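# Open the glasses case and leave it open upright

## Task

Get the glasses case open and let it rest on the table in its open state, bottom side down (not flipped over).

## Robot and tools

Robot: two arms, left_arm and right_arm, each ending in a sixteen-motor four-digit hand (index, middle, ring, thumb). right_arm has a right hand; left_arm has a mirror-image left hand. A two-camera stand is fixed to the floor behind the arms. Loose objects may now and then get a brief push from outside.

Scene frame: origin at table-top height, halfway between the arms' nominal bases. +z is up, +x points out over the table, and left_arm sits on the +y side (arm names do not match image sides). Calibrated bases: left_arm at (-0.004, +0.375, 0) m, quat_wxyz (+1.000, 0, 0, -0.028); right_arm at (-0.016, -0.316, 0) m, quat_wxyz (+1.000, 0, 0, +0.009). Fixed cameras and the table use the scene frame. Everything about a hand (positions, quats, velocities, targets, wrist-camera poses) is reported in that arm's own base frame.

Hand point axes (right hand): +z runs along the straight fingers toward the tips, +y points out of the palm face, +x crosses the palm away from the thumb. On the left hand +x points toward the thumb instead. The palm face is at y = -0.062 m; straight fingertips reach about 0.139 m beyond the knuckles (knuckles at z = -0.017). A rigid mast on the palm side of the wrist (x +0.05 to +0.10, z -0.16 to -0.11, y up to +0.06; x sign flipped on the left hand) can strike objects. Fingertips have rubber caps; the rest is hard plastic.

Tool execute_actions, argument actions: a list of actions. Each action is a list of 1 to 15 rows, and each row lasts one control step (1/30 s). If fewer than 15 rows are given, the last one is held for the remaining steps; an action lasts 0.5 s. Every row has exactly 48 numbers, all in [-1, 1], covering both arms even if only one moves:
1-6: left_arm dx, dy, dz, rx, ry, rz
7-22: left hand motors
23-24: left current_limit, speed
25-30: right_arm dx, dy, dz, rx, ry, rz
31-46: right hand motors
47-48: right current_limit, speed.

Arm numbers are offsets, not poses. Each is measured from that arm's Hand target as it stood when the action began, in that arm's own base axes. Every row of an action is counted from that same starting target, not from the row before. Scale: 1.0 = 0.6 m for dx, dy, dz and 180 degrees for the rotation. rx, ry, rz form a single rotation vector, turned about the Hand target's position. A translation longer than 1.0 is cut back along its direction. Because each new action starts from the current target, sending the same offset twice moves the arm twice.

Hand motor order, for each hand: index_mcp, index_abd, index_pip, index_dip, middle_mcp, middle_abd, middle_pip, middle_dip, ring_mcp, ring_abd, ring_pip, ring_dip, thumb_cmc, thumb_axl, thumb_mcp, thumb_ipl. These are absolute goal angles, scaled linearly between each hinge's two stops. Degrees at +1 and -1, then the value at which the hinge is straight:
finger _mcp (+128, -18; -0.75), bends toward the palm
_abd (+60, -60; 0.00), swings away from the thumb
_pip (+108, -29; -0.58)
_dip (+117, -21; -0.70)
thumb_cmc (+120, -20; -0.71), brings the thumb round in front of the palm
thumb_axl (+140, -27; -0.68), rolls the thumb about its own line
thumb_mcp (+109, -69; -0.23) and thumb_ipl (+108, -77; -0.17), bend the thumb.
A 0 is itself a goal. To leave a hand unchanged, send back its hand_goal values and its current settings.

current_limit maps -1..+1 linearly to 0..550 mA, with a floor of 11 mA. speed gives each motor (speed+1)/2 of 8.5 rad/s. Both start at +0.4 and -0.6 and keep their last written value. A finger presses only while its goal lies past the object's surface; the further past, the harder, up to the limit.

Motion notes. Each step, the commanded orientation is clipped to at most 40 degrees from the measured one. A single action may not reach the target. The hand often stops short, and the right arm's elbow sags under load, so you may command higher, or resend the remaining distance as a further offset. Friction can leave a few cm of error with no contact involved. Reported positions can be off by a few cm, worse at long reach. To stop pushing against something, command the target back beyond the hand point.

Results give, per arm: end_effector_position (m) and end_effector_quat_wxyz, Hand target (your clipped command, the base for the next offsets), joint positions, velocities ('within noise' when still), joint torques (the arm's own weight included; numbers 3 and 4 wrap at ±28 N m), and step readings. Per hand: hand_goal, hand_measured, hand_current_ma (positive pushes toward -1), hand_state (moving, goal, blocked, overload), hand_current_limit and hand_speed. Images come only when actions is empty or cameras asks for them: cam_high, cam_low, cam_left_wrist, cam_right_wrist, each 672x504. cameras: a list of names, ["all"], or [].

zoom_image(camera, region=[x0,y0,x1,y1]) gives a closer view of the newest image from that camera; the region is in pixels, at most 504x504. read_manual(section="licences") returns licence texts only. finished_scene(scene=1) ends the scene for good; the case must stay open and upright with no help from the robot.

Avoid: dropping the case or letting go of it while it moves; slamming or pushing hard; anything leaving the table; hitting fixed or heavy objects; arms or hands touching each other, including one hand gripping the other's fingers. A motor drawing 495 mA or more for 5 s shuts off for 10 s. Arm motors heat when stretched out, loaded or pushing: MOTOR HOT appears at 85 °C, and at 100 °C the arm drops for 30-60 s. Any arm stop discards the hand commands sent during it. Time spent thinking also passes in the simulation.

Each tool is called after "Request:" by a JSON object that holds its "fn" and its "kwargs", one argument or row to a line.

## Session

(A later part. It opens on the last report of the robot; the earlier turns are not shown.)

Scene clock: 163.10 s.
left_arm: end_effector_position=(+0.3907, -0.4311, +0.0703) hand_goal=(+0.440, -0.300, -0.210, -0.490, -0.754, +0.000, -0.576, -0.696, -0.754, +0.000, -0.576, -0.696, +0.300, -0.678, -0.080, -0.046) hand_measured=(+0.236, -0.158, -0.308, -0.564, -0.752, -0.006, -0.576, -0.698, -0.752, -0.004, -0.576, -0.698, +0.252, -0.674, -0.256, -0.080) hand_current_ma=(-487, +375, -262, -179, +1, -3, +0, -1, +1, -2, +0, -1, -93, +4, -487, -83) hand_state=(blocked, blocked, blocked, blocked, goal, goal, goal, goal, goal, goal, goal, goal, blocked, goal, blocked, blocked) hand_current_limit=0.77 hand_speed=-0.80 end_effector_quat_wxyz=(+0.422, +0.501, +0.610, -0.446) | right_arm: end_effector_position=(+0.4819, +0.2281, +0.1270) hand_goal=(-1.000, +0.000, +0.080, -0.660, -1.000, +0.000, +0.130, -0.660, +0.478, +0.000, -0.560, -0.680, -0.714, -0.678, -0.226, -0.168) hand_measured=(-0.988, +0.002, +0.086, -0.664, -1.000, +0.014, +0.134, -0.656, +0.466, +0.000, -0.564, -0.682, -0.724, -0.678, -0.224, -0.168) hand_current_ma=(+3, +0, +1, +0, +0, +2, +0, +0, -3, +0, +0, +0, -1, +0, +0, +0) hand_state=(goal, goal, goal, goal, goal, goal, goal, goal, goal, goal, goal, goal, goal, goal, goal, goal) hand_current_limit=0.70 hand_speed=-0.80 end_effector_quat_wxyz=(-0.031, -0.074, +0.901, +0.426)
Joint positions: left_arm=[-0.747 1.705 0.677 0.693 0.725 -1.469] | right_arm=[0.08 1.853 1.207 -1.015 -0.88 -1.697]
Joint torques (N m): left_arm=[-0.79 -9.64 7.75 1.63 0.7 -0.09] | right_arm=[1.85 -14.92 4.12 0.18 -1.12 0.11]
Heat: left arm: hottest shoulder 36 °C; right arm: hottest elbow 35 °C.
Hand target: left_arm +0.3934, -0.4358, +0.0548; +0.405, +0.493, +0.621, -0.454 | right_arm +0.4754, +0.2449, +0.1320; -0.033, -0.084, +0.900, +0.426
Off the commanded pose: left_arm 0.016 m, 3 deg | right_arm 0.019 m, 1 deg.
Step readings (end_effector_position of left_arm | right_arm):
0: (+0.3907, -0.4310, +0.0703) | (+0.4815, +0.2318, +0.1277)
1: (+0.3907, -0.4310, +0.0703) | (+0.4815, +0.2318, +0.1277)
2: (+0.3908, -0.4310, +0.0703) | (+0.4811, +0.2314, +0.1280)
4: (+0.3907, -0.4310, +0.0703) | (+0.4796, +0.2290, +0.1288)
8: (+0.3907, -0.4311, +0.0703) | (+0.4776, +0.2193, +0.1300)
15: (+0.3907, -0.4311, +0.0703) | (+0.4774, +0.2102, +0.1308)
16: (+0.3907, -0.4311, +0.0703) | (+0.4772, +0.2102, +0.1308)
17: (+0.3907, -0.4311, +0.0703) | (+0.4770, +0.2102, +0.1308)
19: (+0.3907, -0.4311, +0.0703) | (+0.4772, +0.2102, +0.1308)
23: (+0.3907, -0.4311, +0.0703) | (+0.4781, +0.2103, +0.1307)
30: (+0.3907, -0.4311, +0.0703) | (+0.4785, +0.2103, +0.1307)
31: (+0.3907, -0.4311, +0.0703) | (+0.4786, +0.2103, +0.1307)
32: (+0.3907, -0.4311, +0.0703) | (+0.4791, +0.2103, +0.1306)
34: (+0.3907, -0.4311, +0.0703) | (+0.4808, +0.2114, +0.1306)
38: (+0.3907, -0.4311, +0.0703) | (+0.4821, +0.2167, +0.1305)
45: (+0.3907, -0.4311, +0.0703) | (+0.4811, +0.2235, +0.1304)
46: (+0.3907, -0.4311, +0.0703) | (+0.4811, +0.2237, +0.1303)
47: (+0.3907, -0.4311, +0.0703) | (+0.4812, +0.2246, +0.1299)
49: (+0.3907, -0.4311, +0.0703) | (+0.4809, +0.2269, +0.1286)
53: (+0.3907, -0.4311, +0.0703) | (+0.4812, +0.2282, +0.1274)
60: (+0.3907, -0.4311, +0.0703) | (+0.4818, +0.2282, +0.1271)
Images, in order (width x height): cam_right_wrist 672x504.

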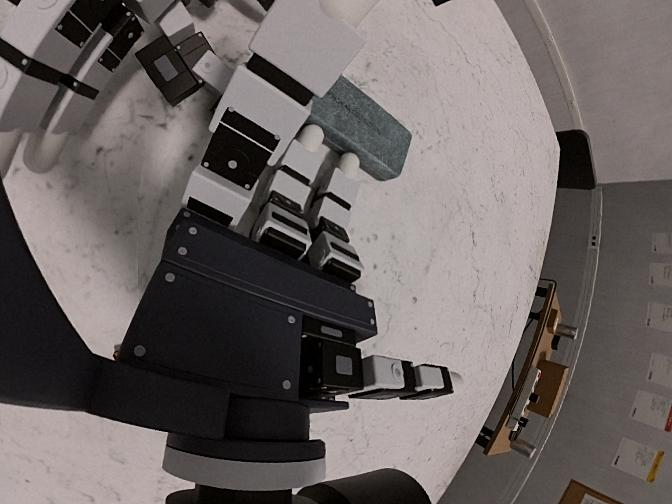

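Request:
{"fn": "execute_actions", "kwargs": {
  "actions": [
    [[0,0,0,0,0,0,0.44,-0.3,-0.21,-0.49,-0.754,0,-0.576,-0.696,-0.754,0,-0.576,-0.696,0.30,-0.678,-0.08,-0.045,0.77,-0.8,-0.004,0.01,0.006,0,0,0,-1,0,0.085,-0.66,-1,0,0.22,-0.65,0.478,0,-0.56,-0.68,-0.714,-0.678,-0.226,-0.168,0.7,-0.93]],
    [[0,0,0,0,0,0,0.44,-0.3,-0.21,-0.49,-0.754,0,-0.576,-0.696,-0.754,0,-0.576,-0.696,0.30,-0.678,-0.08,-0.045,0.77,-0.8,-0.002,0.006,0.006,0,0,0,-1,0,0.085,-0.66,-1,0,0.28,-0.63,0.478,0,-0.56,-0.68,-0.714,-0.678,-0.226,-0.168,0.75,-0.94]]
  ],
  "cameras": ["cam_right_wrist"]
}}

Request:
{"fn": "zoom_image", "kwargs": {
  "camera": "cam_right_wrist",
  "region": [290, 80, 430, 190]
}}

Scene clock: 164.53 s.
left_arm: end_effector_position=(+0.3910, -0.4308, +0.0703) hand_goal=(+0.440, -0.300, -0.210, -0.490, -0.754, +0.000, -0.576, -0.696, -0.754, +0.000, -0.576, -0.696, +0.300, -0.678, -0.080, -0.046) hand_measured=(+0.236, -0.158, -0.308, -0.564, -0.752, -0.006, -0.576, -0.698, -0.752, -0.004, -0.576, -0.698, +0.252, -0.674, -0.256, -0.080) hand_current_ma=(-487, +375, -262, -179, +1, -3, +0, -1, +1, -2, +0, -1, -93, +4, -487, -83) hand_state=(blocked, blocked, blocked, blocked, goal, goal, goal, goal, goal, goal, goal, goal, blocked, goal, blocked, blocked) hand_current_limit=0.77 hand_speed=-0.80 end_effector_quat_wxyz=(+0.422, +0.501, +0.610, -0.446) | right_arm: end_effector_position=(+0.4817, +0.2302, +0.1267) hand_goal=(-1.000, +0.000, +0.084, -0.660, -1.000, +0.000, +0.280, -0.630, +0.478, +0.000, -0.560, -0.680, -0.714, -0.678, -0.226, -0.168) hand_measured=(-0.982, -0.002, +0.096, -0.664, -1.000, +0.014, +0.172, -0.662, +0.466, +0.000, -0.564, -0.682, -0.724, -0.678, -0.224, -0.168) hand_current_ma=(+6, +0, +2, +0, +0, +3, -170, -15, -3, +0, +0, +0, -1, +0, +0, +0) hand_state=(goal, goal, goal, goal, goal, goal, blocked, blocked, goal, goal, goal, goal, goal, goal, goal, goal) hand_current_limit=0.75 hand_speed=-0.94 end_effector_quat_wxyz=(-0.030, -0.068, +0.905, +0.419)
Joint positions: left_arm=[-0.747 1.705 0.677 0.693 0.725 -1.469] | right_arm=[0.086 1.841 1.198 -0.998 -0.864 -1.668]
Joint torques (N m): left_arm=[-0.91 -9.7 7.76 1.63 0.7 -0.08] | right_arm=[2.96 -15.56 4.27 -0.03 -1.79 0.15]
Heat: left arm: hottest shoulder 36 °C; right arm: hottest elbow 35 °C.
Hand target: left_arm +0.3935, -0.4357, +0.0548; +0.405, +0.493, +0.621, -0.454 | right_arm +0.4718, +0.2545, +0.1393; -0.032, -0.084, +0.900, +0.426
Off the commanded pose: left_arm 0.016 m, 3 deg | right_arm 0.029 m, 2 deg.
Step readings (end_effector_position of left_arm | right_arm):
0: (+0.3907, -0.4311, +0.0703) | (+0.4820, +0.2281, +0.1270)
1: (+0.3907, -0.4311, +0.0703) | (+0.4820, +0.2281, +0.1270)
2: (+0.3907, -0.4311, +0.0703) | (+0.4820, +0.2281, +0.1269)
4: (+0.3907, -0.4311, +0.0703) | (+0.4818, +0.2284, +0.1269)
8: (+0.3907, -0.4311, +0.0703) | (+0.4815, +0.2290, +0.1267)
15: (+0.3908, -0.4309, +0.0703) | (+0.4815, +0.2291, +0.1266)
16: (+0.3908, -0.4309, +0.0703) | (+0.4816, +0.2291, +0.1265)
17: (+0.3908, -0.4309, +0.0703) | (+0.4816, +0.2293, +0.1266)
19: (+0.3908, -0.4309, +0.0703) | (+0.4815, +0.2295, +0.1267)
23: (+0.3908, -0.4309, +0.0703) | (+0.4814, +0.2303, +0.1267)
30: (+0.3910, -0.4308, +0.0703) | (+0.4817, +0.2302, +0.1267)
Images, in order (width x height): cam_right_wrist 672x504.

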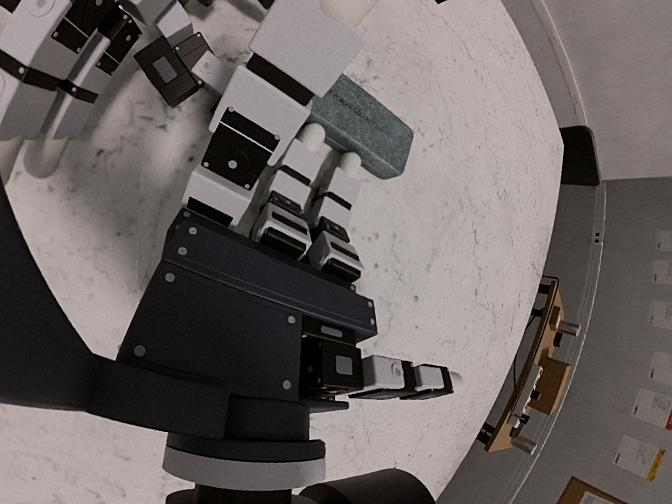

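Scaled by 3.600 from the camera's 672x504 image, which has a finer 960x720 frame.

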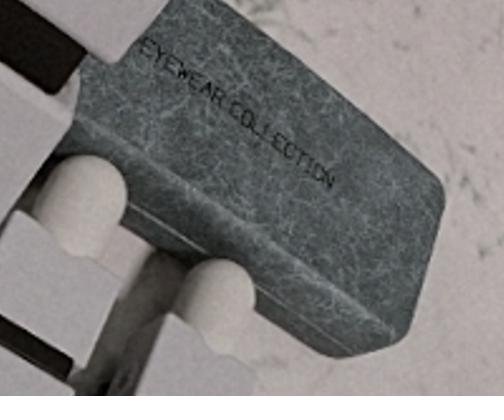

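Request:
{"fn": "execute_actions", "kwargs": {
  "actions": []
}}

Request:
{"fn": "zoom_image", "kwargs": {
  "camera": "cam_right_wrist",
  "region": [240, 40, 500, 240]
}}

Scene clock: 165.10 s.
left_arm: end_effector_position=(+0.3910, -0.4308, +0.0703) hand_goal=(+0.440, -0.300, -0.210, -0.490, -0.754, +0.000, -0.576, -0.696, -0.754, +0.000, -0.576, -0.696, +0.300, -0.678, -0.080, -0.046) hand_measured=(+0.236, -0.158, -0.308, -0.564, -0.752, -0.006, -0.576, -0.698, -0.752, -0.004, -0.576, -0.698, +0.252, -0.674, -0.256, -0.080) hand_current_ma=(-487, +375, -262, -179, +1, -3, +0, -1, +1, -2, +0, -1, -93, +4, -487, -83) hand_state=(blocked, blocked, blocked, blocked, goal, goal, goal, goal, goal, goal, goal, goal, blocked, goal, blocked, blocked) hand_current_limit=0.77 hand_speed=-0.80 end_effector_quat_wxyz=(+0.422, +0.501, +0.610, -0.446) | right_arm: end_effector_position=(+0.4817, +0.2302, +0.1267) hand_goal=(-1.000, +0.000, +0.084, -0.660, -1.000, +0.000, +0.280, -0.630, +0.478, +0.000, -0.560, -0.680, -0.714, -0.678, -0.226, -0.168) hand_measured=(-0.982, -0.002, +0.096, -0.664, -1.000, +0.014, +0.172, -0.662, +0.466, +0.000, -0.564, -0.682, -0.724, -0.678, -0.224, -0.168) hand_current_ma=(+6, +0, +2, +0, +0, +3, -170, -15, -3, +0, +0, +0, -1, +0, +0, +0) hand_state=(goal, goal, goal, goal, goal, goal, blocked, blocked, goal, goal, goal, goal, goal, goal, goal, goal) hand_current_limit=0.75 hand_speed=-0.94 end_effector_quat_wxyz=(-0.030, -0.068, +0.905, +0.419)
Joint positions: left_arm=[-0.747 1.705 0.677 0.693 0.725 -1.469] | right_arm=[0.086 1.841 1.198 -0.998 -0.864 -1.668]
Joint velocities: within noise
Joint torques (N m): left_arm=[-0.85 -9.7 7.76 1.63 0.7 -0.09] | right_arm=[2.96 -15.56 4.29 -0.02 -1.79 0.13]
Heat: left arm: hottest shoulder 36 °C; right arm: hottest elbow 35 °C.
Hand target: left_arm +0.3935, -0.4357, +0.0548; +0.405, +0.493, +0.621, -0.454 | right_arm +0.4718, +0.2545, +0.1393; -0.032, -0.084, +0.900, +0.426
Off the commanded pose: left_arm 0.016 m, 3 deg | right_arm 0.029 m, 2 deg.

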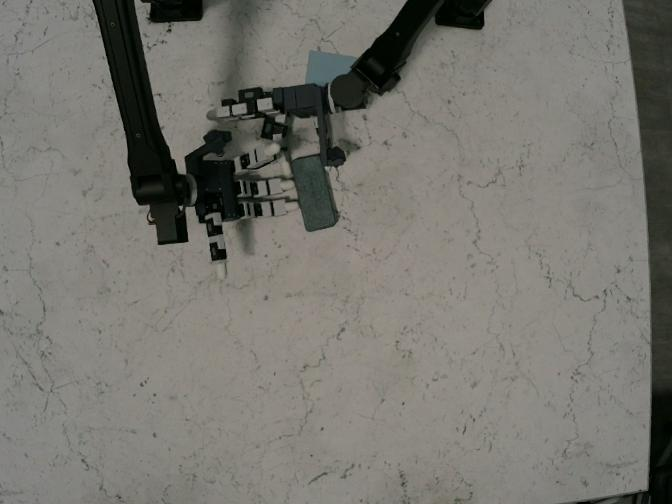

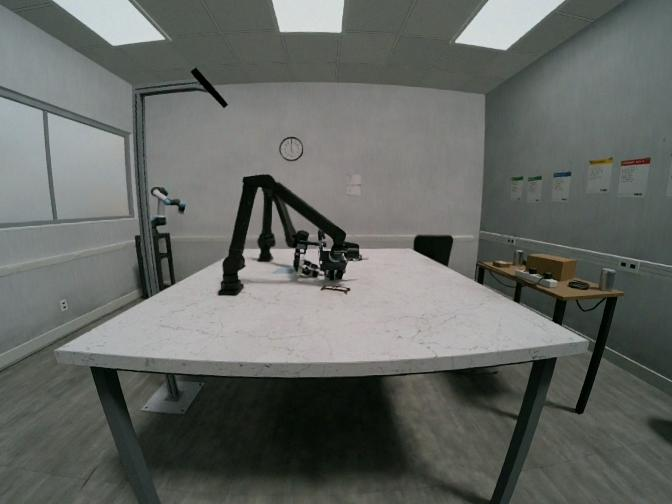

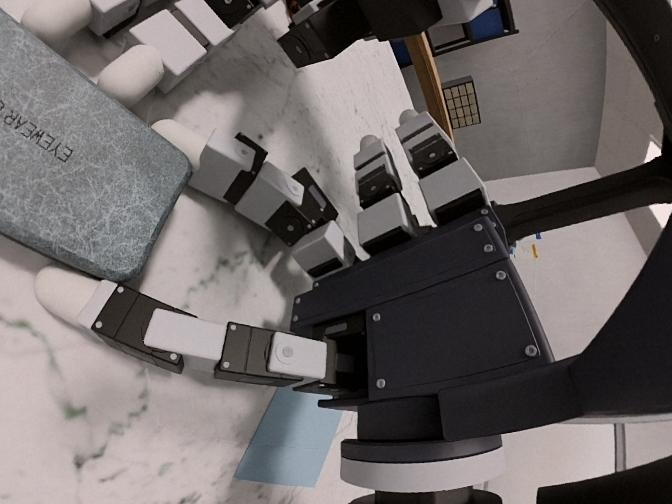

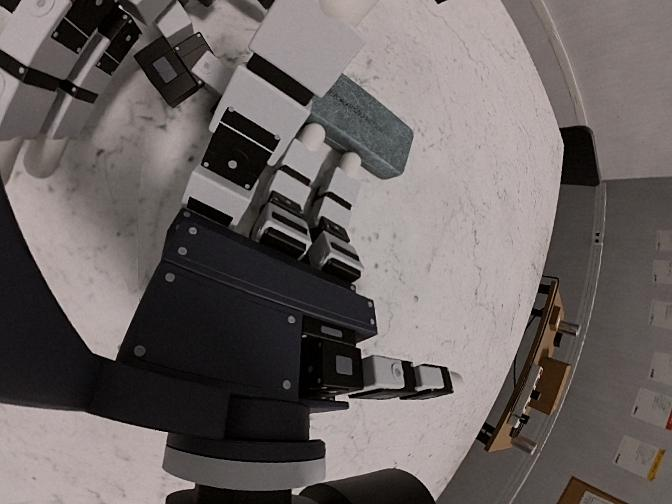

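Scaled by 1.938 from the camera's 672x504 image, which has a finer 960x720 frame.

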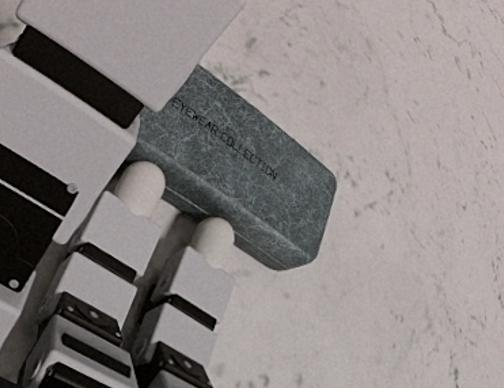

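Request:
{"fn": "execute_actions", "kwargs": {
  "actions": [
    [[0,0,0,0,0,0,0.44,-0.3,-0.21,-0.49,-0.754,0,-0.576,-0.696,-0.754,0,-0.576,-0.696,0.30,-0.678,-0.08,-0.045,0.77,-0.8,0,0.008,0.001,0,0,0,-1,0,0.085,-0.66,-1,0,0.34,-0.63,0.478,0,-0.56,-0.68,-0.714,-0.678,-0.226,-0.168,0.75,-0.94]]
  ],
  "cameras": ["cam_right_wrist"]
}}

Request:
{"fn": "zoom_image", "kwargs": {
  "camera": "cam_right_wrist",
  "region": [290, 80, 430, 190]
}}

Scene clock: 166.90 s.
left_arm: end_effector_position=(+0.3920, -0.4299, +0.0702) hand_goal=(+0.440, -0.300, -0.210, -0.490, -0.754, +0.000, -0.576, -0.696, -0.754, +0.000, -0.576, -0.696, +0.300, -0.678, -0.080, -0.046) hand_measured=(+0.236, -0.158, -0.308, -0.564, -0.752, -0.006, -0.576, -0.698, -0.752, -0.004, -0.576, -0.698, +0.252, -0.672, -0.256, -0.080) hand_current_ma=(-487, +375, -262, -179, +1, -3, +0, -1, +1, -2, +0, -1, -96, +4, -487, -83) hand_state=(blocked, blocked, blocked, blocked, goal, goal, goal, goal, goal, goal, goal, goal, blocked, goal, blocked, blocked) hand_current_limit=0.77 hand_speed=-0.80 end_effector_quat_wxyz=(+0.423, +0.500, +0.611, -0.445) | right_arm: end_effector_position=(+0.4827, +0.2321, +0.1263) hand_goal=(-1.000, +0.000, +0.084, -0.660, -1.000, +0.000, +0.340, -0.630, +0.478, +0.000, -0.560, -0.680, -0.714, -0.678, -0.226, -0.168) hand_measured=(-0.978, +0.000, +0.100, -0.664, -1.000, +0.014, +0.218, -0.662, +0.466, +0.000, -0.564, -0.682, -0.724, -0.678, -0.224, -0.168) hand_current_ma=(+9, +0, +4, +0, +0, +2, -217, -15, -3, +0, +0, +0, -1, +0, +0, +0) hand_state=(blocked, goal, goal, goal, goal, goal, blocked, blocked, goal, goal, goal, goal, goal, goal, goal, goal) hand_current_limit=0.75 hand_speed=-0.94 end_effector_quat_wxyz=(-0.030, -0.066, +0.906, +0.417)
Joint positions: left_arm=[-0.745 1.705 0.677 0.693 0.723 -1.469] | right_arm=[0.09 1.84 1.198 -0.991 -0.86 -1.655]
Joint torques (N m): left_arm=[-0.97 -9.7 7.75 1.61 0.78 -0.09] | right_arm=[3.31 -15.68 4.27 0.09 -1.96 0.11]
Heat: left arm: hottest shoulder 36 °C; right arm: hottest elbow 35 °C.
Hand target: left_arm +0.3934, -0.4359, +0.0548; +0.405, +0.494, +0.621, -0.454 | right_arm +0.4718, +0.2592, +0.1398; -0.033, -0.084, +0.900, +0.426
Off the commanded pose: left_arm 0.017 m, 3 deg | right_arm 0.032 m, 2 deg.
Step readings (end_effector_position of left_arm | right_arm):
0: (+0.3910, -0.4308, +0.0703) | (+0.4817, +0.2302, +0.1267)
1: (+0.3910, -0.4308, +0.0703) | (+0.4818, +0.2302, +0.1267)
2: (+0.3910, -0.4308, +0.0703) | (+0.4818, +0.2304, +0.1266)
4: (+0.3911, -0.4307, +0.0703) | (+0.4820, +0.2307, +0.1266)
8: (+0.3919, -0.4300, +0.0703) | (+0.4823, +0.2320, +0.1264)
15: (+0.3920, -0.4299, +0.0702) | (+0.4826, +0.2321, +0.1263)
Images, in order (width x height): cam_right_wrist 672x504.

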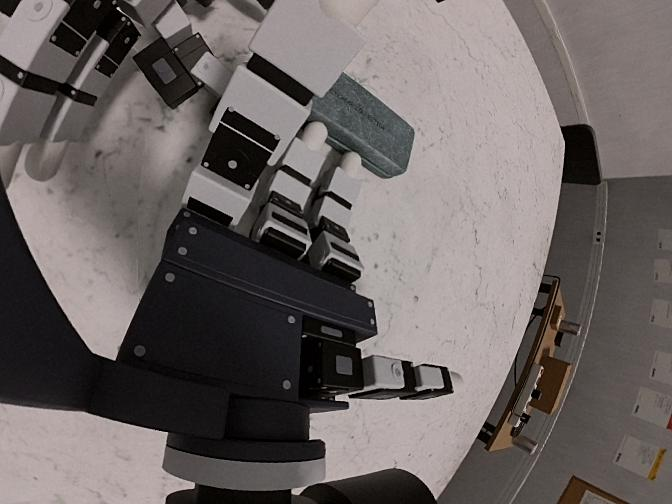

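Scaled by 3.600 from the camera's 672x504 image, which has a finer 960x720 frame.

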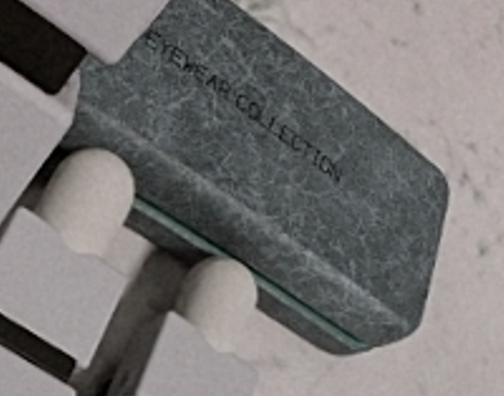

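Request:
{"fn": "execute_actions", "kwargs": {
  "actions": [
    [[0,0,0,0,0,0,0.44,-0.3,-0.21,-0.49,-0.754,0,-0.576,-0.696,-0.754,0,-0.576,-0.696,0.30,-0.678,-0.08,-0.045,0.77,-0.8,0,0.004,0.001,0,0,0,-1,0,0.085,-0.66,-1,0,0.38,-0.63,0.478,0,-0.56,-0.68,-0.714,-0.678,-0.226,-0.168,0.75,-0.94]]
  ],
  "cameras": ["cam_right_wrist"]
}}

Request:
{"fn": "zoom_image", "kwargs": {
  "camera": "cam_right_wrist",
  "region": [290, 80, 430, 190]
}}

Scene clock: 168.97 s.
left_arm: end_effector_position=(+0.3929, -0.4292, +0.0703) hand_goal=(+0.440, -0.300, -0.210, -0.490, -0.754, +0.000, -0.576, -0.696, -0.754, +0.000, -0.576, -0.696, +0.300, -0.678, -0.080, -0.046) hand_measured=(+0.236, -0.158, -0.308, -0.564, -0.752, -0.006, -0.576, -0.698, -0.752, -0.004, -0.576, -0.698, +0.250, -0.670, -0.256, -0.080) hand_current_ma=(-487, +375, -262, -179, +1, -3, +0, -1, +1, -2, +0, -1, -99, +7, -487, -83) hand_state=(blocked, blocked, blocked, blocked, goal, goal, goal, goal, goal, goal, goal, goal, blocked, goal, blocked, blocked) hand_current_limit=0.77 hand_speed=-0.80 end_effector_quat_wxyz=(+0.424, +0.500, +0.611, -0.444) | right_arm: end_effector_position=(+0.4832, +0.2334, +0.1262) hand_goal=(-1.000, +0.000, +0.084, -0.660, -1.000, +0.000, +0.380, -0.630, +0.478, +0.000, -0.560, -0.680, -0.714, -0.678, -0.226, -0.168) hand_measured=(-0.976, +0.000, +0.100, -0.664, -1.000, +0.014, +0.258, -0.662, +0.466, +0.000, -0.564, -0.682, -0.724, -0.678, -0.224, -0.168) hand_current_ma=(+10, +0, +4, +0, +0, +2, -215, -15, -3, +0, +0, +0, -1, +0, +0, +0) hand_state=(blocked, goal, goal, goal, goal, goal, blocked, blocked, goal, goal, goal, goal, goal, goal, goal, goal) hand_current_limit=0.75 hand_speed=-0.94 end_effector_quat_wxyz=(-0.029, -0.065, +0.907, +0.416)
Joint positions: left_arm=[-0.744 1.705 0.677 0.693 0.722 -1.468] | right_arm=[0.093 1.84 1.198 -0.986 -0.859 -1.648]
Joint torques (N m): left_arm=[-1.14 -9.76 7.77 1.62 0.82 -0.09] | right_arm=[3.49 -15.74 4.29 0.09 -2 0.14]
Heat: left arm: hottest shoulder 36 °C; right arm: hottest elbow 35 °C.
Hand target: left_arm +0.3934, -0.4358, +0.0548; +0.405, +0.493, +0.621, -0.454 | right_arm +0.4719, +0.2616, +0.1404; -0.032, -0.084, +0.900, +0.426
Off the commanded pose: left_arm 0.017 m, 3 deg | right_arm 0.034 m, 3 deg.
Step readings (end_effector_position of left_arm | right_arm):
0: (+0.3920, -0.4299, +0.0702) | (+0.4827, +0.2321, +0.1263)
1: (+0.3920, -0.4299, +0.0702) | (+0.4827, +0.2321, +0.1263)
2: (+0.3922, -0.4298, +0.0702) | (+0.4827, +0.2323, +0.1263)
4: (+0.3922, -0.4298, +0.0702) | (+0.4828, +0.2325, +0.1263)
8: (+0.3927, -0.4294, +0.0703) | (+0.4830, +0.2332, +0.1262)
15: (+0.3929, -0.4292, +0.0703) | (+0.4832, +0.2334, +0.1262)
Images, in order (width x height): cam_right_wrist 672x504.

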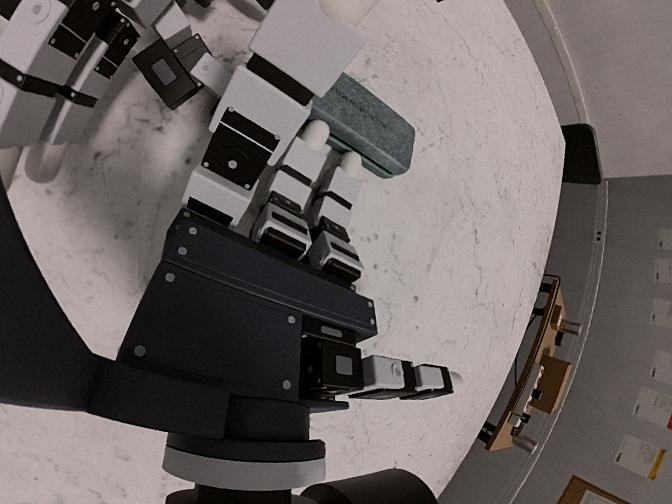

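Scaled by 3.600 from the camera's 672x504 image, which has a finer 960x720 frame.

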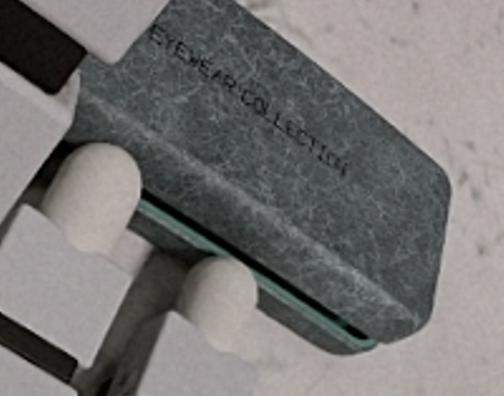

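Request:
{"fn": "execute_actions", "kwargs": {
  "actions": [
    [[0,0,0,0,0,0,0.44,-0.3,-0.21,-0.49,-0.754,0,-0.576,-0.696,-0.754,0,-0.576,-0.696,0.30,-0.678,-0.08,-0.045,0.77,-0.8,0,0.003,0.001,0,0,0,-1,0,0.085,-0.66,-1,0,0.42,-0.63,0.478,0,-0.56,-0.68,-0.714,-0.678,-0.226,-0.168,0.75,-0.94]]
  ],
  "cameras": ["cam_right_wrist"]
}}

Request:
{"fn": "zoom_image", "kwargs": {
  "camera": "cam_right_wrist",
  "region": [290, 80, 430, 190]
}}

Scene clock: 169.83 s.
left_arm: end_effector_position=(+0.3935, -0.4288, +0.0704) hand_goal=(+0.440, -0.300, -0.210, -0.490, -0.754, +0.000, -0.576, -0.696, -0.754, +0.000, -0.576, -0.696, +0.300, -0.678, -0.080, -0.046) hand_measured=(+0.236, -0.158, -0.308, -0.564, -0.752, -0.006, -0.576, -0.698, -0.752, -0.004, -0.576, -0.698, +0.248, -0.670, -0.256, -0.080) hand_current_ma=(-487, +375, -262, -179, +1, -3, +0, -1, +1, -2, +0, -1, -105, +9, -487, -83) hand_state=(blocked, blocked, blocked, blocked, goal, goal, goal, goal, goal, goal, goal, goal, blocked, goal, blocked, blocked) hand_current_limit=0.77 hand_speed=-0.80 end_effector_quat_wxyz=(+0.425, +0.500, +0.611, -0.443) | right_arm: end_effector_position=(+0.4834, +0.2349, +0.1262) hand_goal=(-1.000, +0.000, +0.084, -0.660, -1.000, +0.000, +0.420, -0.630, +0.478, +0.000, -0.560, -0.680, -0.714, -0.678, -0.226, -0.168) hand_measured=(-0.976, +0.000, +0.100, -0.664, -1.000, +0.014, +0.308, -0.662, +0.466, +0.000, -0.564, -0.682, -0.724, -0.678, -0.224, -0.168) hand_current_ma=(+10, +0, +4, +0, +0, +2, -180, -15, -3, +0, +0, +0, -1, +0, +0, +0) hand_state=(blocked, goal, goal, goal, goal, goal, blocked, blocked, goal, goal, goal, goal, goal, goal, goal, goal) hand_current_limit=0.75 hand_speed=-0.94 end_effector_quat_wxyz=(-0.030, -0.065, +0.907, +0.416)
Joint positions: left_arm=[-0.743 1.705 0.677 0.693 0.721 -1.466] | right_arm=[0.096 1.839 1.198 -0.983 -0.859 -1.642]
Joint torques (N m): left_arm=[-1.2 -9.64 7.76 1.61 0.86 -0.1] | right_arm=[3.66 -15.79 4.31 0.06 -2.02 0.13]
Heat: left arm: hottest shoulder 36 °C; right arm: hottest elbow 35 °C.
Hand target: left_arm +0.3934, -0.4358, +0.0548; +0.405, +0.494, +0.621, -0.454 | right_arm +0.4717, +0.2635, +0.1410; -0.033, -0.084, +0.900, +0.426
Off the commanded pose: left_arm 0.017 m, 3 deg | right_arm 0.034 m, 3 deg.
Step readings (end_effector_position of left_arm | right_arm):
0: (+0.3929, -0.4292, +0.0703) | (+0.4832, +0.2334, +0.1262)
1: (+0.3929, -0.4292, +0.0703) | (+0.4833, +0.2334, +0.1262)
2: (+0.3929, -0.4292, +0.0703) | (+0.4832, +0.2336, +0.1262)
4: (+0.3931, -0.4290, +0.0703) | (+0.4833, +0.2339, +0.1261)
8: (+0.3934, -0.4289, +0.0704) | (+0.4834, +0.2347, +0.1263)
15: (+0.3935, -0.4288, +0.0704) | (+0.4835, +0.2347, +0.1262)
Images, in order (width x height): cam_right_wrist 672x504.

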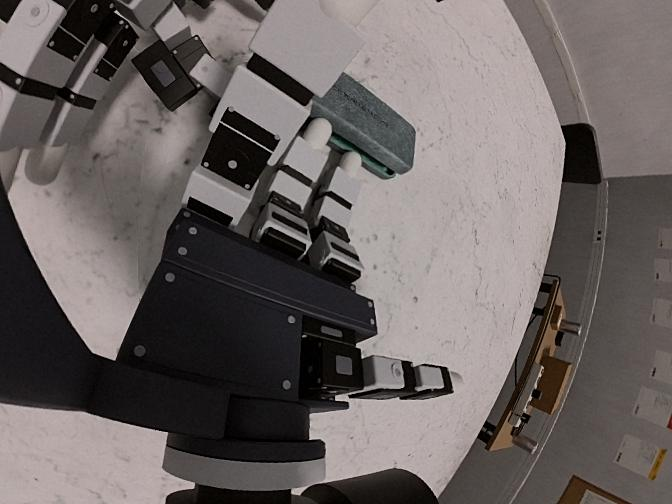

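Scaled by 3.600 from the camera's 672x504 image, which has a finer 960x720 frame.

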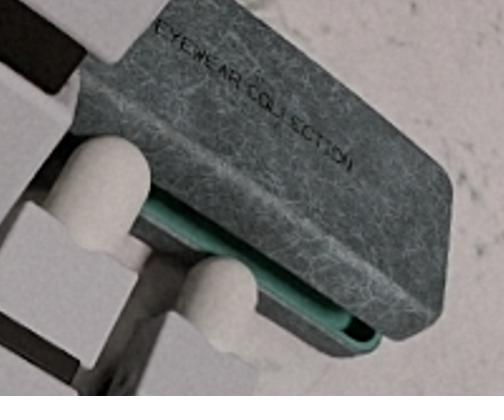

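Request:
{"fn": "execute_actions", "kwargs": {
  "actions": [
    [[0,0,0,0,0,0,0.44,-0.3,-0.21,-0.49,-0.754,0,-0.576,-0.696,-0.754,0,-0.576,-0.696,0.30,-0.678,-0.08,-0.045,0.77,-0.8,0,0.002,0.001,0,0,0,-1,0,0.085,-0.66,-1,0,0.47,-0.63,0.478,0,-0.56,-0.68,-0.714,-0.678,-0.226,-0.168,0.75,-0.94]]
  ],
  "cameras": ["cam_right_wrist"]
}}

Request:
{"fn": "zoom_image", "kwargs": {
  "camera": "cam_right_wrist",
  "region": [290, 80, 430, 190]
}}

Scene clock: 176.07 s.
left_arm: end_effector_position=(+0.3937, -0.4287, +0.0705) hand_goal=(+0.440, -0.300, -0.210, -0.490, -0.754, +0.000, -0.576, -0.696, -0.754, +0.000, -0.576, -0.696, +0.300, -0.678, -0.080, -0.046) hand_measured=(+0.236, -0.160, -0.310, -0.564, -0.752, -0.006, -0.576, -0.698, -0.752, -0.004, -0.576, -0.698, +0.248, -0.672, -0.256, -0.080) hand_current_ma=(-487, +368, -270, -179, +1, -3, +0, -1, +1, -2, +0, -1, -107, +7, -487, -83) hand_state=(blocked, blocked, blocked, blocked, goal, goal, goal, goal, goal, goal, goal, goal, blocked, goal, blocked, blocked) hand_current_limit=0.77 hand_speed=-0.80 end_effector_quat_wxyz=(+0.425, +0.500, +0.611, -0.442) | right_arm: end_effector_position=(+0.4844, +0.2417, +0.1301) hand_goal=(-1.000, +0.000, +0.084, -0.660, -1.000, +0.000, +0.470, -0.630, +0.478, +0.000, -0.560, -0.680, -0.714, -0.678, -0.226, -0.168) hand_measured=(-1.000, -0.008, +0.082, -0.660, -1.000, +0.004, +0.460, -0.634, +0.466, +0.000, -0.564, -0.682, -0.724, -0.678, -0.224, -0.168) hand_current_ma=(+0, -1, +0, +0, +0, +0, -1, +0, -3, +0, +0, +0, -1, +0, +0, +0) hand_state=(goal, goal, goal, goal, goal, goal, goal, goal, goal, goal, goal, goal, goal, goal, goal, goal) hand_current_limit=0.75 hand_speed=-0.94 end_effector_quat_wxyz=(-0.032, -0.059, +0.905, +0.420)
Joint positions: left_arm=[-0.743 1.705 0.677 0.693 0.72 -1.465] | right_arm=[0.109 1.835 1.198 -0.972 -0.87 -1.61]
Joint torques (N m): left_arm=[-1.26 -9.7 7.76 1.61 0.88 -0.11] | right_arm=[2.84 -15.5 4.37 -0.09 -1.59 -0.11]
Heat: left arm: hottest shoulder 36 °C; right arm: hottest elbow 35 °C.
Hand target: left_arm +0.3935, -0.4358, +0.0548; +0.405, +0.493, +0.621, -0.454 | right_arm +0.4717, +0.2647, +0.1416; -0.033, -0.084, +0.900, +0.426
Off the commanded pose: left_arm 0.017 m, 3 deg | right_arm 0.029 m, 3 deg.
Step readings (end_effector_position of left_arm | right_arm):
0: (+0.3935, -0.4288, +0.0704) | (+0.4835, +0.2349, +0.1262)
1: (+0.3935, -0.4288, +0.0704) | (+0.4835, +0.2349, +0.1262)
2: (+0.3935, -0.4288, +0.0704) | (+0.4835, +0.2349, +0.1262)
4: (+0.3935, -0.4288, +0.0704) | (+0.4835, +0.2352, +0.1262)
8: (+0.3937, -0.4287, +0.0705) | (+0.4835, +0.2367, +0.1276)
15: (+0.3937, -0.4287, +0.0705) | (+0.4840, +0.2415, +0.1302)
Images, in order (width x height): cam_right_wrist 672x504.

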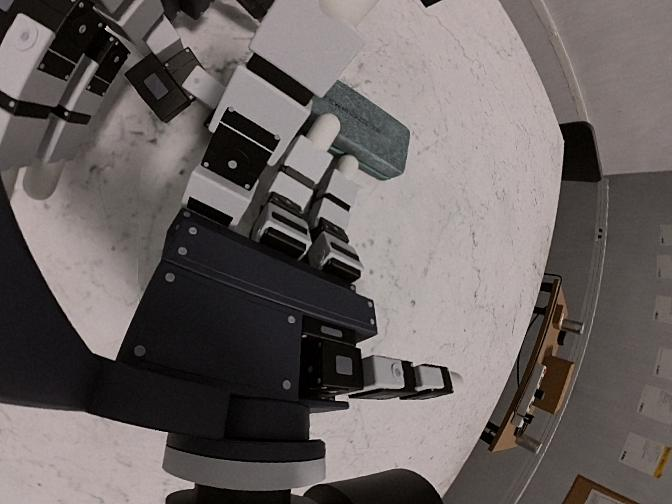

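Scaled by 3.600 from the camera's 672x504 image, which has a finer 960x720 frame.

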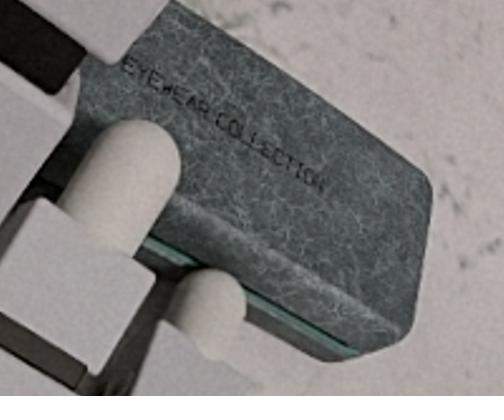

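Request:
{"fn": "execute_actions", "kwargs": {
  "actions": [
    [[0,0,0,0,0,0,0.44,-0.3,-0.21,-0.49,-0.754,0,-0.576,-0.696,-0.754,0,-0.576,-0.696,0.30,-0.678,-0.08,-0.045,0.77,-0.8,0,0,0.001,0,0,0,-1,0,0.16,-0.66,-1,0,0.49,-0.63,0.478,0,-0.56,-0.68,-0.714,-0.678,-0.226,-0.168,0.75,-0.94]]
  ],
  "cameras": ["cam_right_wrist"]
}}

Request:
{"fn": "zoom_image", "kwargs": {
  "camera": "cam_right_wrist",
  "region": [290, 80, 430, 190]
}}

Scene clock: 176.97 s.
left_arm: end_effector_position=(+0.3937, -0.4287, +0.0705) hand_goal=(+0.440, -0.300, -0.210, -0.490, -0.754, +0.000, -0.576, -0.696, -0.754, +0.000, -0.576, -0.696, +0.300, -0.678, -0.080, -0.046) hand_measured=(+0.236, -0.160, -0.310, -0.564, -0.752, -0.006, -0.576, -0.698, -0.752, -0.004, -0.576, -0.698, +0.248, -0.672, -0.256, -0.080) hand_current_ma=(-487, +368, -270, -179, +1, -3, +0, -1, +1, -2, +0, -1, -107, +7, -487, -83) hand_state=(blocked, blocked, blocked, blocked, goal, goal, goal, goal, goal, goal, goal, goal, blocked, goal, blocked, blocked) hand_current_limit=0.77 hand_speed=-0.80 end_effector_quat_wxyz=(+0.425, +0.500, +0.611, -0.442) | right_arm: end_effector_position=(+0.4847, +0.2418, +0.1291) hand_goal=(-1.000, +0.000, +0.160, -0.660, -1.000, +0.000, +0.490, -0.630, +0.478, +0.000, -0.560, -0.680, -0.714, -0.678, -0.226, -0.168) hand_measured=(-1.000, -0.010, +0.108, -0.670, -1.000, +0.004, +0.480, -0.634, +0.466, +0.000, -0.564, -0.682, -0.724, -0.678, -0.224, -0.168) hand_current_ma=(+0, -1, -41, -1, +0, +0, -1, +0, -3, +0, +0, +0, -1, +0, +0, +0) hand_state=(goal, goal, blocked, goal, goal, goal, goal, goal, goal, goal, goal, goal, goal, goal, goal, goal) hand_current_limit=0.75 hand_speed=-0.94 end_effector_quat_wxyz=(-0.033, -0.057, +0.906, +0.418)
Joint positions: left_arm=[-0.743 1.705 0.677 0.693 0.72 -1.465] | right_arm=[0.11 1.835 1.198 -0.972 -0.865 -1.605]
Joint torques (N m): left_arm=[-1.26 -9.76 7.73 1.58 0.88 -0.11] | right_arm=[2.73 -15.56 4.38 -0.16 -1.78 -0.15]
Heat: left arm: hottest shoulder 36 °C; right arm: hottest elbow 35 °C.
Hand target: left_arm +0.3935, -0.4358, +0.0548; +0.405, +0.493, +0.621, -0.454 | right_arm +0.4718, +0.2647, +0.1422; -0.033, -0.084, +0.900, +0.426
Off the commanded pose: left_arm 0.017 m, 3 deg | right_arm 0.029 m, 3 deg.
Step readings (end_effector_position of left_arm | right_arm):
0: (+0.3937, -0.4287, +0.0705) | (+0.4845, +0.2417, +0.1301)
1: (+0.3937, -0.4287, +0.0705) | (+0.4845, +0.2417, +0.1301)
2: (+0.3937, -0.4287, +0.0705) | (+0.4845, +0.2417, +0.1301)
4: (+0.3937, -0.4287, +0.0705) | (+0.4846, +0.2417, +0.1301)
8: (+0.3937, -0.4287, +0.0705) | (+0.4846, +0.2418, +0.1296)
15: (+0.3937, -0.4287, +0.0705) | (+0.4847, +0.2418, +0.1291)
Images, in order (width x height): cam_right_wrist 672x504.

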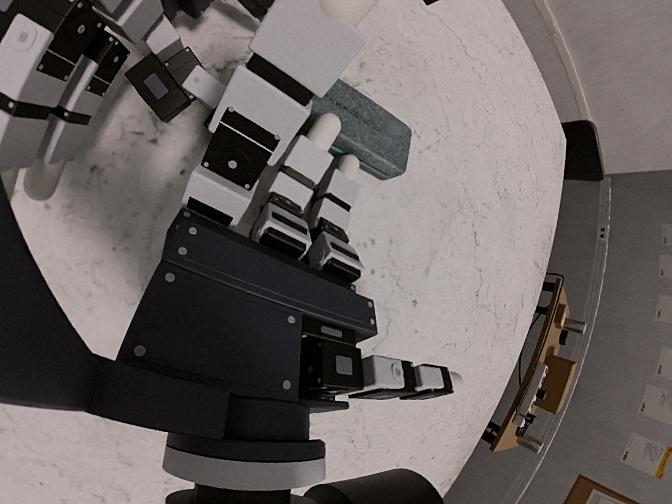

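Scaled by 3.600 from the camera's 672x504 image, which has a finer 960x720 frame.

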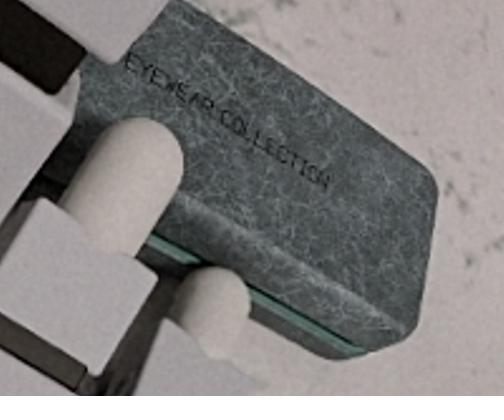

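Request:
{"fn": "execute_actions", "kwargs": {
  "actions": [
    [[0,0,0,0,0,0,0.44,-0.3,-0.21,-0.49,-0.754,0,-0.576,-0.696,-0.754,0,-0.576,-0.696,0.30,-0.678,-0.08,-0.045,0.77,-0.8,0,0.003,0.001,0,0,0,-1,0,0.23,-0.66,-1,0,0.53,-0.63,0.478,0,-0.56,-0.68,-0.714,-0.678,-0.226,-0.168,0.75,-0.94]]
  ],
  "cameras": ["cam_right_wrist"]
}}

Request:
{"fn": "zoom_image", "kwargs": {
  "camera": "cam_right_wrist",
  "region": [290, 80, 430, 190]
}}

Scene clock: 177.80 s.
left_arm: end_effector_position=(+0.3937, -0.4287, +0.0705) hand_goal=(+0.440, -0.300, -0.210, -0.490, -0.754, +0.000, -0.576, -0.696, -0.754, +0.000, -0.576, -0.696, +0.300, -0.678, -0.080, -0.046) hand_measured=(+0.236, -0.160, -0.310, -0.564, -0.752, -0.006, -0.576, -0.698, -0.752, -0.004, -0.576, -0.698, +0.248, -0.672, -0.256, -0.080) hand_current_ma=(-487, +368, -270, -179, +1, -3, +0, -1, +1, -2, +0, -1, -107, +7, -487, -83) hand_state=(blocked, blocked, blocked, blocked, goal, goal, goal, goal, goal, goal, goal, goal, blocked, goal, blocked, blocked) hand_current_limit=0.77 hand_speed=-0.80 end_effector_quat_wxyz=(+0.425, +0.500, +0.611, -0.442) | right_arm: end_effector_position=(+0.4851, +0.2422, +0.1277) hand_goal=(-1.000, +0.000, +0.230, -0.660, -1.000, +0.000, +0.530, -0.630, +0.478, +0.000, -0.560, -0.680, -0.714, -0.678, -0.226, -0.168) hand_measured=(-1.000, -0.012, +0.146, -0.680, -1.000, +0.004, +0.520, -0.634, +0.466, +0.000, -0.564, -0.682, -0.724, -0.678, -0.224, -0.168) hand_current_ma=(+0, -2, -103, -6, +0, +0, -1, +0, -3, +0, +0, +0, -1, +0, +0, +0) hand_state=(goal, goal, blocked, goal, goal, goal, goal, goal, goal, goal, goal, goal, goal, goal, goal, goal) hand_current_limit=0.75 hand_speed=-0.94 end_effector_quat_wxyz=(-0.035, -0.054, +0.908, +0.415)
Joint positions: left_arm=[-0.743 1.705 0.677 0.693 0.72 -1.465] | right_arm=[0.111 1.835 1.198 -0.972 -0.858 -1.596]
Joint torques (N m): left_arm=[-1.26 -9.64 7.73 1.61 0.88 -0.11] | right_arm=[2.84 -15.68 4.44 -0.03 -2.04 -0.19]
Heat: left arm: hottest shoulder 36 °C; right arm: hottest elbow 35 °C.
Hand target: left_arm +0.3935, -0.4358, +0.0548; +0.405, +0.493, +0.621, -0.454 | right_arm +0.4719, +0.2664, +0.1428; -0.033, -0.083, +0.900, +0.426
Off the commanded pose: left_arm 0.017 m, 3 deg | right_arm 0.031 m, 4 deg.
Step readings (end_effector_position of left_arm | right_arm):
0: (+0.3937, -0.4287, +0.0705) | (+0.4847, +0.2418, +0.1291)
1: (+0.3937, -0.4287, +0.0705) | (+0.4847, +0.2418, +0.1291)
2: (+0.3937, -0.4287, +0.0705) | (+0.4848, +0.2418, +0.1290)
4: (+0.3937, -0.4287, +0.0705) | (+0.4848, +0.2419, +0.1288)
8: (+0.3937, -0.4287, +0.0705) | (+0.4849, +0.2422, +0.1282)
15: (+0.3937, -0.4287, +0.0705) | (+0.4850, +0.2422, +0.1277)
Images, in order (width x height): cam_right_wrist 672x504.

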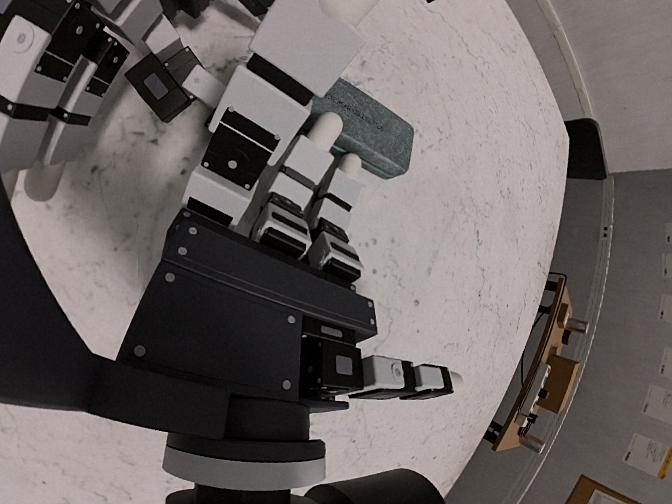

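Scaled by 3.600 from the camera's 672x504 image, which has a finer 960x720 frame.

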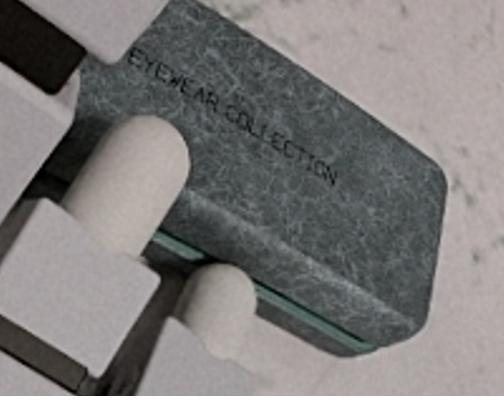

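Request:
{"fn": "execute_actions", "kwargs": {
  "actions": [
    [[0,0,0,0,0,0,0.44,-0.3,-0.21,-0.49,-0.754,0,-0.576,-0.696,-0.754,0,-0.576,-0.696,0.30,-0.678,-0.08,-0.045,0.77,-0.8,0,0.004,0.002,0,0,0,-1,0,0.29,-0.66,-1,0,0.56,-0.63,0.478,0,-0.56,-0.68,-0.714,-0.678,-0.226,-0.168,0.75,-0.94]]
  ],
  "cameras": ["cam_right_wrist"]
}}

Request:
{"fn": "zoom_image", "kwargs": {
  "camera": "cam_right_wrist",
  "region": [290, 80, 430, 190]
}}

Scene clock: 178.63 s.
left_arm: end_effector_position=(+0.3937, -0.4287, +0.0705) hand_goal=(+0.440, -0.300, -0.210, -0.490, -0.754, +0.000, -0.576, -0.696, -0.754, +0.000, -0.576, -0.696, +0.300, -0.678, -0.080, -0.046) hand_measured=(+0.236, -0.160, -0.310, -0.564, -0.752, -0.006, -0.576, -0.698, -0.752, -0.004, -0.576, -0.698, +0.248, -0.672, -0.256, -0.080) hand_current_ma=(-487, +368, -270, -179, +1, -3, +0, -1, +1, -2, +0, -1, -107, +7, -487, -83) hand_state=(blocked, blocked, blocked, blocked, goal, goal, goal, goal, goal, goal, goal, goal, blocked, goal, blocked, blocked) hand_current_limit=0.77 hand_speed=-0.80 end_effector_quat_wxyz=(+0.425, +0.500, +0.611, -0.442) | right_arm: end_effector_position=(+0.4850, +0.2430, +0.1260) hand_goal=(-1.000, +0.000, +0.290, -0.660, -1.000, +0.000, +0.560, -0.630, +0.478, +0.000, -0.560, -0.680, -0.714, -0.678, -0.226, -0.168) hand_measured=(-1.000, -0.018, +0.190, -0.686, -1.000, +0.004, +0.550, -0.634, +0.466, +0.000, -0.564, -0.682, -0.724, -0.678, -0.224, -0.168) hand_current_ma=(+0, -4, -147, -10, +0, +0, -1, +0, -3, +0, +0, +0, -1, +0, +0, +0) hand_state=(goal, goal, blocked, blocked, goal, goal, goal, goal, goal, goal, goal, goal, goal, goal, goal, goal) hand_current_limit=0.75 hand_speed=-0.94 end_effector_quat_wxyz=(-0.038, -0.050, +0.909, +0.412)
Joint positions: left_arm=[-0.743 1.705 0.677 0.693 0.72 -1.464] | right_arm=[0.114 1.835 1.196 -0.97 -0.853 -1.586]
Joint torques (N m): left_arm=[-1.26 -9.64 7.75 1.63 0.88 -0.11] | right_arm=[3.19 -15.79 4.6 -0.02 -2.25 -0.22]
Heat: left arm: hottest shoulder 36 °C; right arm: hottest elbow 35 °C.
Hand target: left_arm +0.3935, -0.4358, +0.0548; +0.405, +0.494, +0.621, -0.454 | right_arm +0.4717, +0.2689, +0.1440; -0.033, -0.084, +0.900, +0.426
Off the commanded pose: left_arm 0.017 m, 3 deg | right_arm 0.034 m, 4 deg.
Step readings (end_effector_position of left_arm | right_arm):
0: (+0.3937, -0.4287, +0.0705) | (+0.4850, +0.2424, +0.1277)
1: (+0.3937, -0.4287, +0.0705) | (+0.4850, +0.2424, +0.1277)
2: (+0.3937, -0.4287, +0.0705) | (+0.4851, +0.2424, +0.1276)
4: (+0.3937, -0.4287, +0.0705) | (+0.4851, +0.2427, +0.1273)
8: (+0.3937, -0.4287, +0.0705) | (+0.4853, +0.2429, +0.1267)
15: (+0.3937, -0.4287, +0.0705) | (+0.4850, +0.2430, +0.1260)
Images, in order (width x height): cam_right_wrist 672x504.

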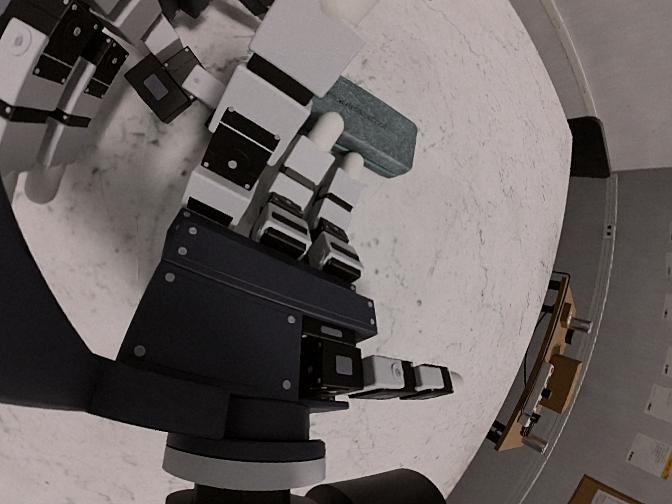

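Scaled by 3.600 from the camera's 672x504 image, which has a finer 960x720 frame.

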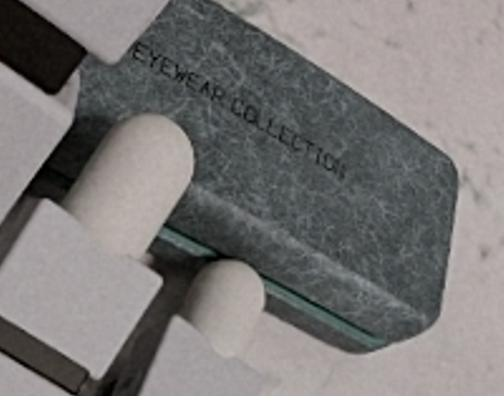

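Request:
{"fn": "execute_actions", "kwargs": {
  "actions": [
    [[0,0,0,0,0,0,0.44,-0.3,-0.21,-0.49,-0.754,0,-0.576,-0.696,-0.754,0,-0.576,-0.696,0.30,-0.678,-0.08,-0.045,0.77,-0.8,0,0.005,0.003,0,0,0,-1,0,0.34,-0.66,-1,0,0.58,-0.63,0.478,0,-0.56,-0.68,-0.714,-0.678,-0.226,-0.168,0.75,-0.94]]
  ],
  "cameras": ["cam_right_wrist"]
}}

Request:
{"fn": "zoom_image", "kwargs": {
  "camera": "cam_right_wrist",
  "region": [290, 80, 430, 190]
}}

Scene clock: 179.53 s.
left_arm: end_effector_position=(+0.3939, -0.4285, +0.0705) hand_goal=(+0.440, -0.300, -0.210, -0.490, -0.754, +0.000, -0.576, -0.696, -0.754, +0.000, -0.576, -0.696, +0.300, -0.678, -0.080, -0.046) hand_measured=(+0.236, -0.160, -0.310, -0.564, -0.752, -0.006, -0.576, -0.698, -0.752, -0.004, -0.576, -0.698, +0.248, -0.672, -0.256, -0.080) hand_current_ma=(-487, +368, -270, -179, +1, -3, +0, -1, +1, -2, +0, -1, -109, +7, -487, -85) hand_state=(blocked, blocked, blocked, blocked, goal, goal, goal, goal, goal, goal, goal, goal, blocked, goal, blocked, blocked) hand_current_limit=0.77 hand_speed=-0.80 end_effector_quat_wxyz=(+0.425, +0.500, +0.611, -0.442) | right_arm: end_effector_position=(+0.4855, +0.2448, +0.1251) hand_goal=(-1.000, +0.000, +0.340, -0.660, -1.000, +0.000, +0.580, -0.630, +0.478, +0.000, -0.560, -0.680, -0.714, -0.678, -0.226, -0.168) hand_measured=(-1.000, -0.018, +0.234, -0.686, -1.000, +0.004, +0.570, -0.634, +0.466, +0.000, -0.564, -0.682, -0.724, -0.678, -0.224, -0.168) hand_current_ma=(+0, -4, -167, -11, +0, +0, -1, +0, -3, +0, +0, +0, -1, +0, +0, +0) hand_state=(goal, goal, blocked, blocked, goal, goal, goal, goal, goal, goal, goal, goal, goal, goal, goal, goal) hand_current_limit=0.75 hand_speed=-0.94 end_effector_quat_wxyz=(-0.040, -0.046, +0.910, +0.410)
Joint positions: left_arm=[-0.743 1.705 0.677 0.693 0.719 -1.464] | right_arm=[0.118 1.835 1.196 -0.968 -0.85 -1.571]
Joint torques (N m): left_arm=[-1.26 -9.7 7.77 1.63 0.91 -0.11] | right_arm=[3.19 -15.91 4.67 -0.01 -2.38 -0.27]
Heat: left arm: hottest shoulder 36 °C; right arm: hottest elbow 35 °C.
Hand target: left_arm +0.3935, -0.4358, +0.0548; +0.405, +0.494, +0.621, -0.454 | right_arm +0.4718, +0.2719, +0.1457; -0.033, -0.084, +0.900, +0.426
Off the commanded pose: left_arm 0.017 m, 3 deg | right_arm 0.037 m, 5 deg.
Step readings (end_effector_position of left_arm | right_arm):
0: (+0.3937, -0.4287, +0.0705) | (+0.4850, +0.2430, +0.1260)
1: (+0.3937, -0.4287, +0.0705) | (+0.4851, +0.2430, +0.1260)
2: (+0.3937, -0.4287, +0.0705) | (+0.4851, +0.2430, +0.1259)
4: (+0.3938, -0.4286, +0.0705) | (+0.4852, +0.2433, +0.1256)
8: (+0.3939, -0.4285, +0.0705) | (+0.4852, +0.2443, +0.1252)
15: (+0.3939, -0.4285, +0.0705) | (+0.4855, +0.2448, +0.1251)
Images, in order (width x height): cam_right_wrist 672x504.

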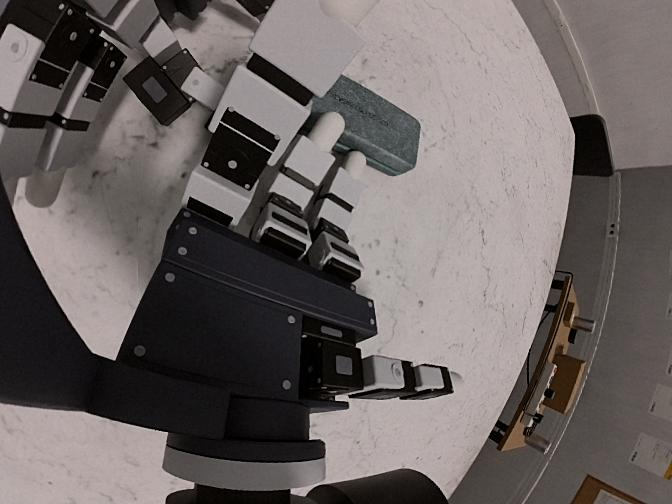

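Scaled by 3.600 from the camera's 672x504 image, which has a finer 960x720 frame.

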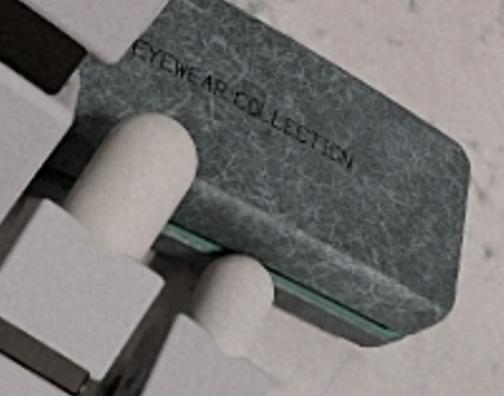

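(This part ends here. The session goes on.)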